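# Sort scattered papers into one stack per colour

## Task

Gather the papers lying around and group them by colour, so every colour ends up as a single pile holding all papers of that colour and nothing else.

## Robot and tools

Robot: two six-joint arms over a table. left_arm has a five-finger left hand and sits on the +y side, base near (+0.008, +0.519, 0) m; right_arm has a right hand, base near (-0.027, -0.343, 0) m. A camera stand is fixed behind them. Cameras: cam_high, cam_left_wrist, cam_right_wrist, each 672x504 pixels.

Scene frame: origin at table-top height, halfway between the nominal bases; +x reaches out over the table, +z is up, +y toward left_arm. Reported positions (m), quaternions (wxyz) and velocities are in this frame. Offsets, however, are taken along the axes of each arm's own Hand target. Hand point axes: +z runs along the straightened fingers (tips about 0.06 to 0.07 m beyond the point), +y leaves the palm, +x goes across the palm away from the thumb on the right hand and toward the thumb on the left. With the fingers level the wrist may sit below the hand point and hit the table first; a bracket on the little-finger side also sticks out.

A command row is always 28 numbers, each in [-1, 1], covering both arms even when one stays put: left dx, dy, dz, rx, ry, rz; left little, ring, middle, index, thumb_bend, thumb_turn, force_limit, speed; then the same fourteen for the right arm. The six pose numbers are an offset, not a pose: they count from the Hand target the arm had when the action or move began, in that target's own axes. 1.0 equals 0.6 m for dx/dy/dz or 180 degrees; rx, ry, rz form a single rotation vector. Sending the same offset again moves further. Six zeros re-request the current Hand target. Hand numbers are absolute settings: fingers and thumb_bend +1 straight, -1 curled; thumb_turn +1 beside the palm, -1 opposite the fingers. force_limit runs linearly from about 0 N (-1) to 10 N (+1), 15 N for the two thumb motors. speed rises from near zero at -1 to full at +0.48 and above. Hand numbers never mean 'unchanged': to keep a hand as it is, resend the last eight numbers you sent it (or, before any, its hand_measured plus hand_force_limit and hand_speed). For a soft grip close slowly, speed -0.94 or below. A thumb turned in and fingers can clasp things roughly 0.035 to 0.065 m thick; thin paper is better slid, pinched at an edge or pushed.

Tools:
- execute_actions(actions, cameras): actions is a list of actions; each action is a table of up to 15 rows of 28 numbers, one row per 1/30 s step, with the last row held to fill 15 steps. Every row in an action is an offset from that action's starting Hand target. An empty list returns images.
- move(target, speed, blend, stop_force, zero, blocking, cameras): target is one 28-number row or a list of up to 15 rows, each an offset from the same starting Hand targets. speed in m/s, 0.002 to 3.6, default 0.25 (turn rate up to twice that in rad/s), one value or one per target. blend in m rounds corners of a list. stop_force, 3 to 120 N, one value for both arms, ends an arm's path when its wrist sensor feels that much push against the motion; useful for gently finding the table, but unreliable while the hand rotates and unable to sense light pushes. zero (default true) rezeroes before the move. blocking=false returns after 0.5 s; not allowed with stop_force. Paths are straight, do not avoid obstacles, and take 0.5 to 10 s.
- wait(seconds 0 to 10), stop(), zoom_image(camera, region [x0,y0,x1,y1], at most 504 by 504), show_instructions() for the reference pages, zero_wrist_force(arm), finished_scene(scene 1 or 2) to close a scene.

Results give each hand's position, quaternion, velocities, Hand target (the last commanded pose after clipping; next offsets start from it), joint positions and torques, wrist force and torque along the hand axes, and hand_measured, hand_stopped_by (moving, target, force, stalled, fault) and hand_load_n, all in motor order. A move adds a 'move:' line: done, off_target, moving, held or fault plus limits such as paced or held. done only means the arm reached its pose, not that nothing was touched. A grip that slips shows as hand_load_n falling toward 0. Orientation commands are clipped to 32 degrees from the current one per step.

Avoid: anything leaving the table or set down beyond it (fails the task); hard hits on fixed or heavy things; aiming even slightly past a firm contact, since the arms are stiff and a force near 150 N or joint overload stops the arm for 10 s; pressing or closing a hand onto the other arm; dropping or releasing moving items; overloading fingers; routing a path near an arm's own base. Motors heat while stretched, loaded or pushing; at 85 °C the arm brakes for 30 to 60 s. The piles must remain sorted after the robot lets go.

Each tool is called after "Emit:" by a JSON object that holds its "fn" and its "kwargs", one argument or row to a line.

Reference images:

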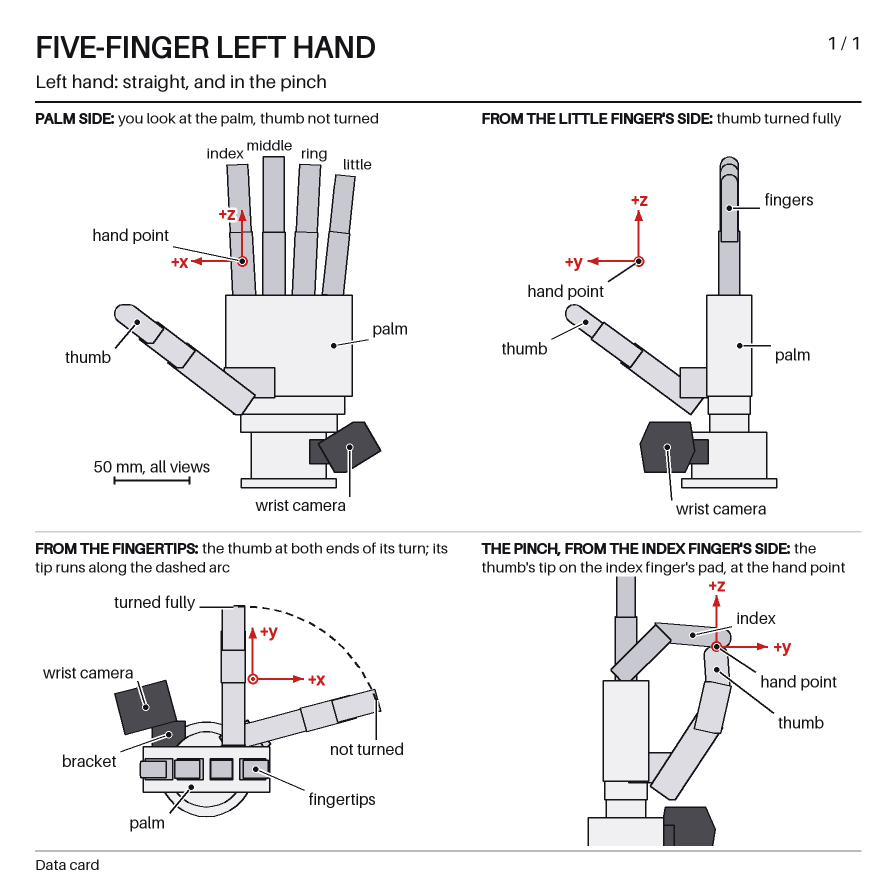

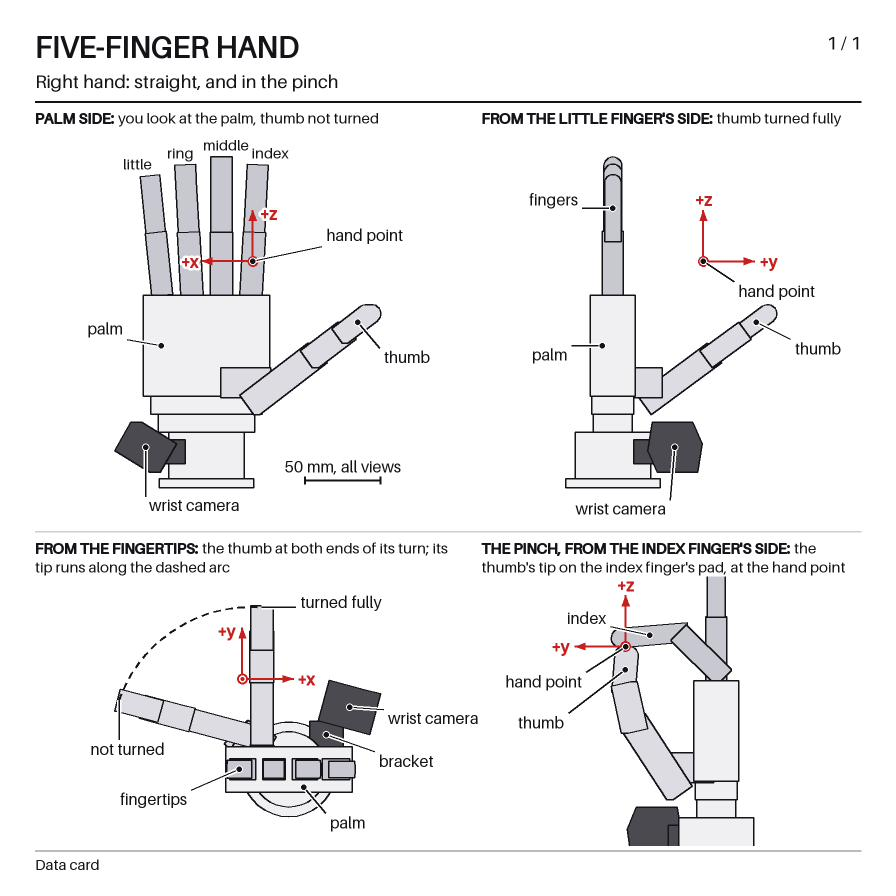

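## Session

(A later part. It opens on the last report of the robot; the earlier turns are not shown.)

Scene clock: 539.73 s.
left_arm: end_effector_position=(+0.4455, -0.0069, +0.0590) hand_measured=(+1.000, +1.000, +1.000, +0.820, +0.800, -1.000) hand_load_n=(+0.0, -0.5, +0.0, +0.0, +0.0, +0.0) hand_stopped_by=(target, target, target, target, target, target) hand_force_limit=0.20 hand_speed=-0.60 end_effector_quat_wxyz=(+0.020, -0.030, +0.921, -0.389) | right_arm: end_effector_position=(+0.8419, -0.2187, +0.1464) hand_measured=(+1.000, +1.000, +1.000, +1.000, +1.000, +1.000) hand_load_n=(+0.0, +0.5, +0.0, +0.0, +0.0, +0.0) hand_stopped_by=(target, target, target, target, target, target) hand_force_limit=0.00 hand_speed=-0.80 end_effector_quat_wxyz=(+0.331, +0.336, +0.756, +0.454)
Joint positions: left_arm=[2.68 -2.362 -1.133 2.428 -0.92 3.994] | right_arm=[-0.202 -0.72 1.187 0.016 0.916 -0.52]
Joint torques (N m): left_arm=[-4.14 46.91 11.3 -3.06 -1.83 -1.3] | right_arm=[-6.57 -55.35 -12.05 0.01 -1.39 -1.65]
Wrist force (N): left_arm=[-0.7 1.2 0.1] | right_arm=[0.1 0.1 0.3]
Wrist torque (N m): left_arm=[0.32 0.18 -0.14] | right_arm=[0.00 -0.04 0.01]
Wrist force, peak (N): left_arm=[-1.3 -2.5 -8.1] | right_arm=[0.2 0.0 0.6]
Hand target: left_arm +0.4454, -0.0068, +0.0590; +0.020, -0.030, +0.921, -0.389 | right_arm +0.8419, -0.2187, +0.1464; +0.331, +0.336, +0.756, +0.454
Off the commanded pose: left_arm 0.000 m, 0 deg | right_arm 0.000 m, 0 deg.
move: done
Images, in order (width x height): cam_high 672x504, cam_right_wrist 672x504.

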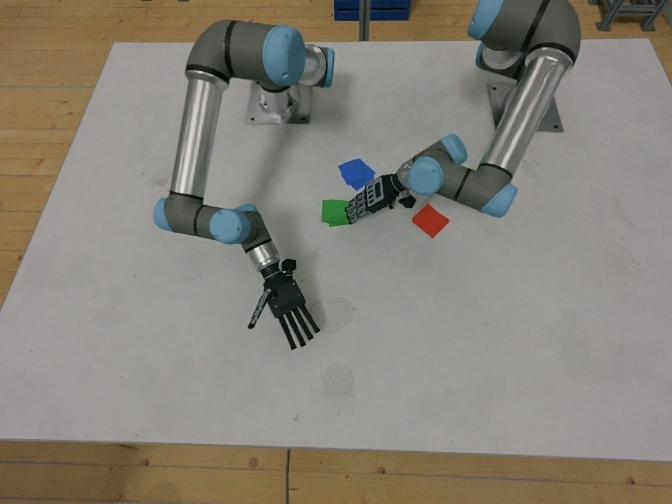

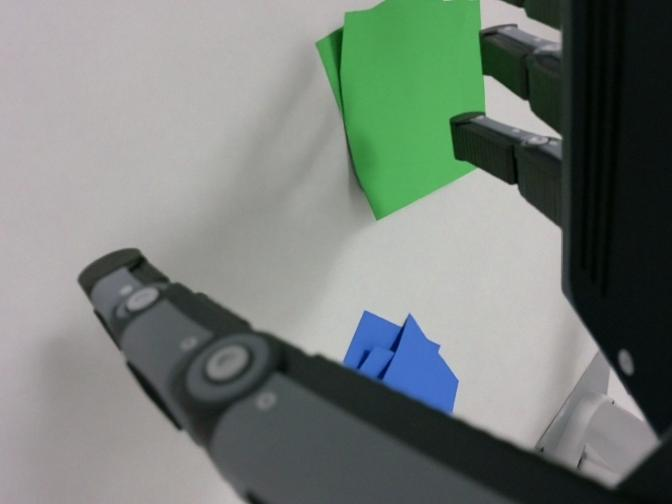

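Emit:
{"fn": "move", "kwargs": {
  "target": [0,0.08,-0.14,0,0,0,1,1,1,0.82,0.8,1,0.2,-0.2,0,0,0,0,0,0,1,1,1,1,1,1,0,-0.8],
  "speed": 0.2,
  "cameras": ["cam_right_wrist","cam_high"]
}}

Emit:
{"fn": "zoom_image", "kwargs": {
  "camera": "cam_high",
  "region": [310, 190, 370, 240]
}}

Emit:
{"fn": "zoom_image", "kwargs": {
  "camera": "cam_high",
  "region": [325, 145, 385, 195]
}}

Scene clock: 541.40 s.
left_arm: end_effector_position=(+0.4384, +0.0866, +0.0831) hand_measured=(+1.000, +1.000, +1.000, +0.820, +0.800, +1.000) hand_load_n=(+0.0, +0.0, +0.0, +0.0, +0.0, +0.0) hand_stopped_by=(target, target, target, target, target, target) hand_force_limit=0.20 hand_speed=-0.20 end_effector_quat_wxyz=(+0.020, -0.030, +0.921, -0.389) | right_arm: end_effector_position=(+0.8419, -0.2187, +0.1464) hand_measured=(+1.000, +1.000, +1.000, +1.000, +1.000, +1.000) hand_load_n=(+0.0, +0.0, +0.0, +0.0, +0.0, +0.0) hand_stopped_by=(target, target, target, target, target, target) hand_force_limit=0.00 hand_speed=-0.80 end_effector_quat_wxyz=(+0.331, +0.336, +0.756, +0.454)
Joint positions: left_arm=[2.831 -2.214 -1.357 2.392 -0.855 4.17] | right_arm=[-0.202 -0.72 1.187 0.016 0.916 -0.52]
Joint torques (N m): left_arm=[10.17 45.25 10.35 -1.82 -1.44 3.27] | right_arm=[-6.61 -56.82 -11.34 0.16 -1.35 -1.8]
Wrist force (N): left_arm=[-1.0 1.5 0.6] | right_arm=[0.2 0.1 0.4]
Wrist torque (N m): left_arm=[0.35 0.17 -0.21] | right_arm=[-0.01 -0.04 0.01]
Wrist force, peak (N): left_arm=[-1.0 2.4 -0.9] | right_arm=[0.1 0.0 0.6]
Hand target: left_arm +0.4384, +0.0866, +0.0831; +0.020, -0.030, +0.921, -0.389 | right_arm +0.8419, -0.2187, +0.1464; +0.331, +0.336, +0.756, +0.454
Off the commanded pose: left_arm 0.000 m, 0 deg | right_arm 0.000 m, 0 deg.
move: done
Images, in order (width x height): cam_high 672x504, cam_right_wrist 672x504.

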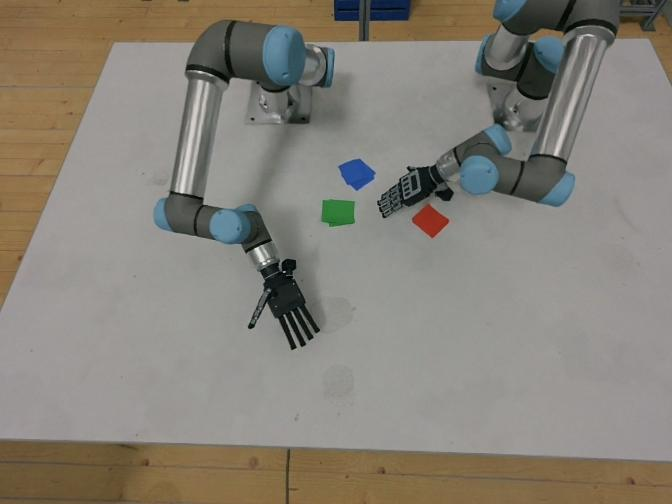

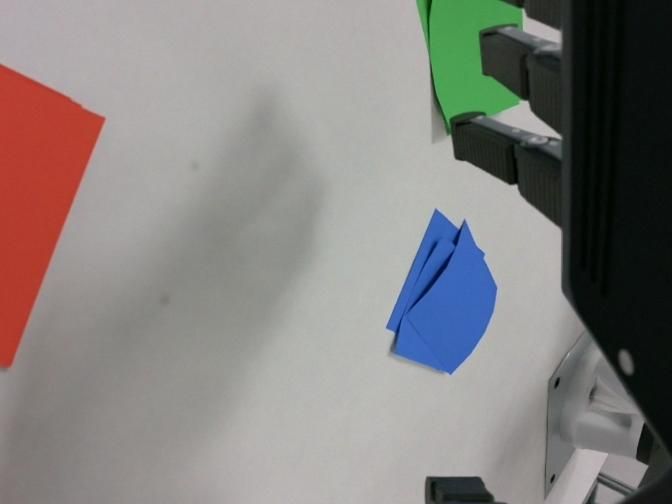

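Scaled by 8.400 from the camera's 672x504 image, which has a finer 960x720 frame.

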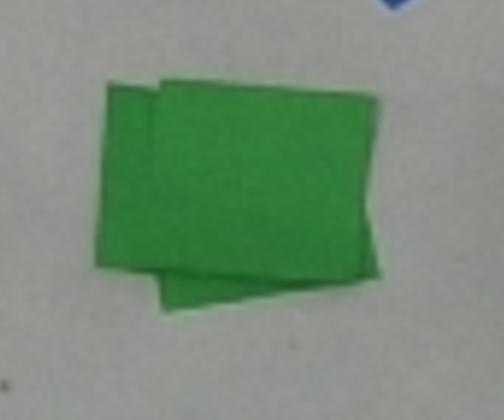

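Scaled by 8.400 from the camera's 672x504 image, which has a finer 960x720 frame.

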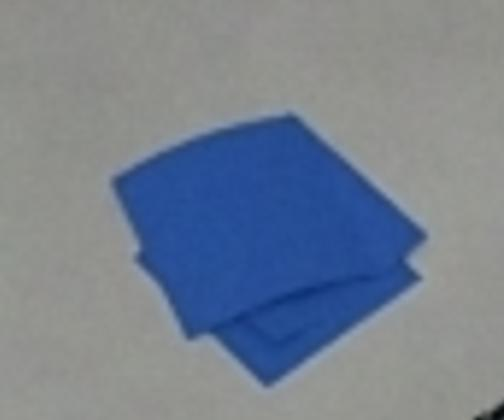

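Emit:
{"fn": "finished_scene", "kwargs": {
  "scene": 2
}}

The scene is finished: the task was done.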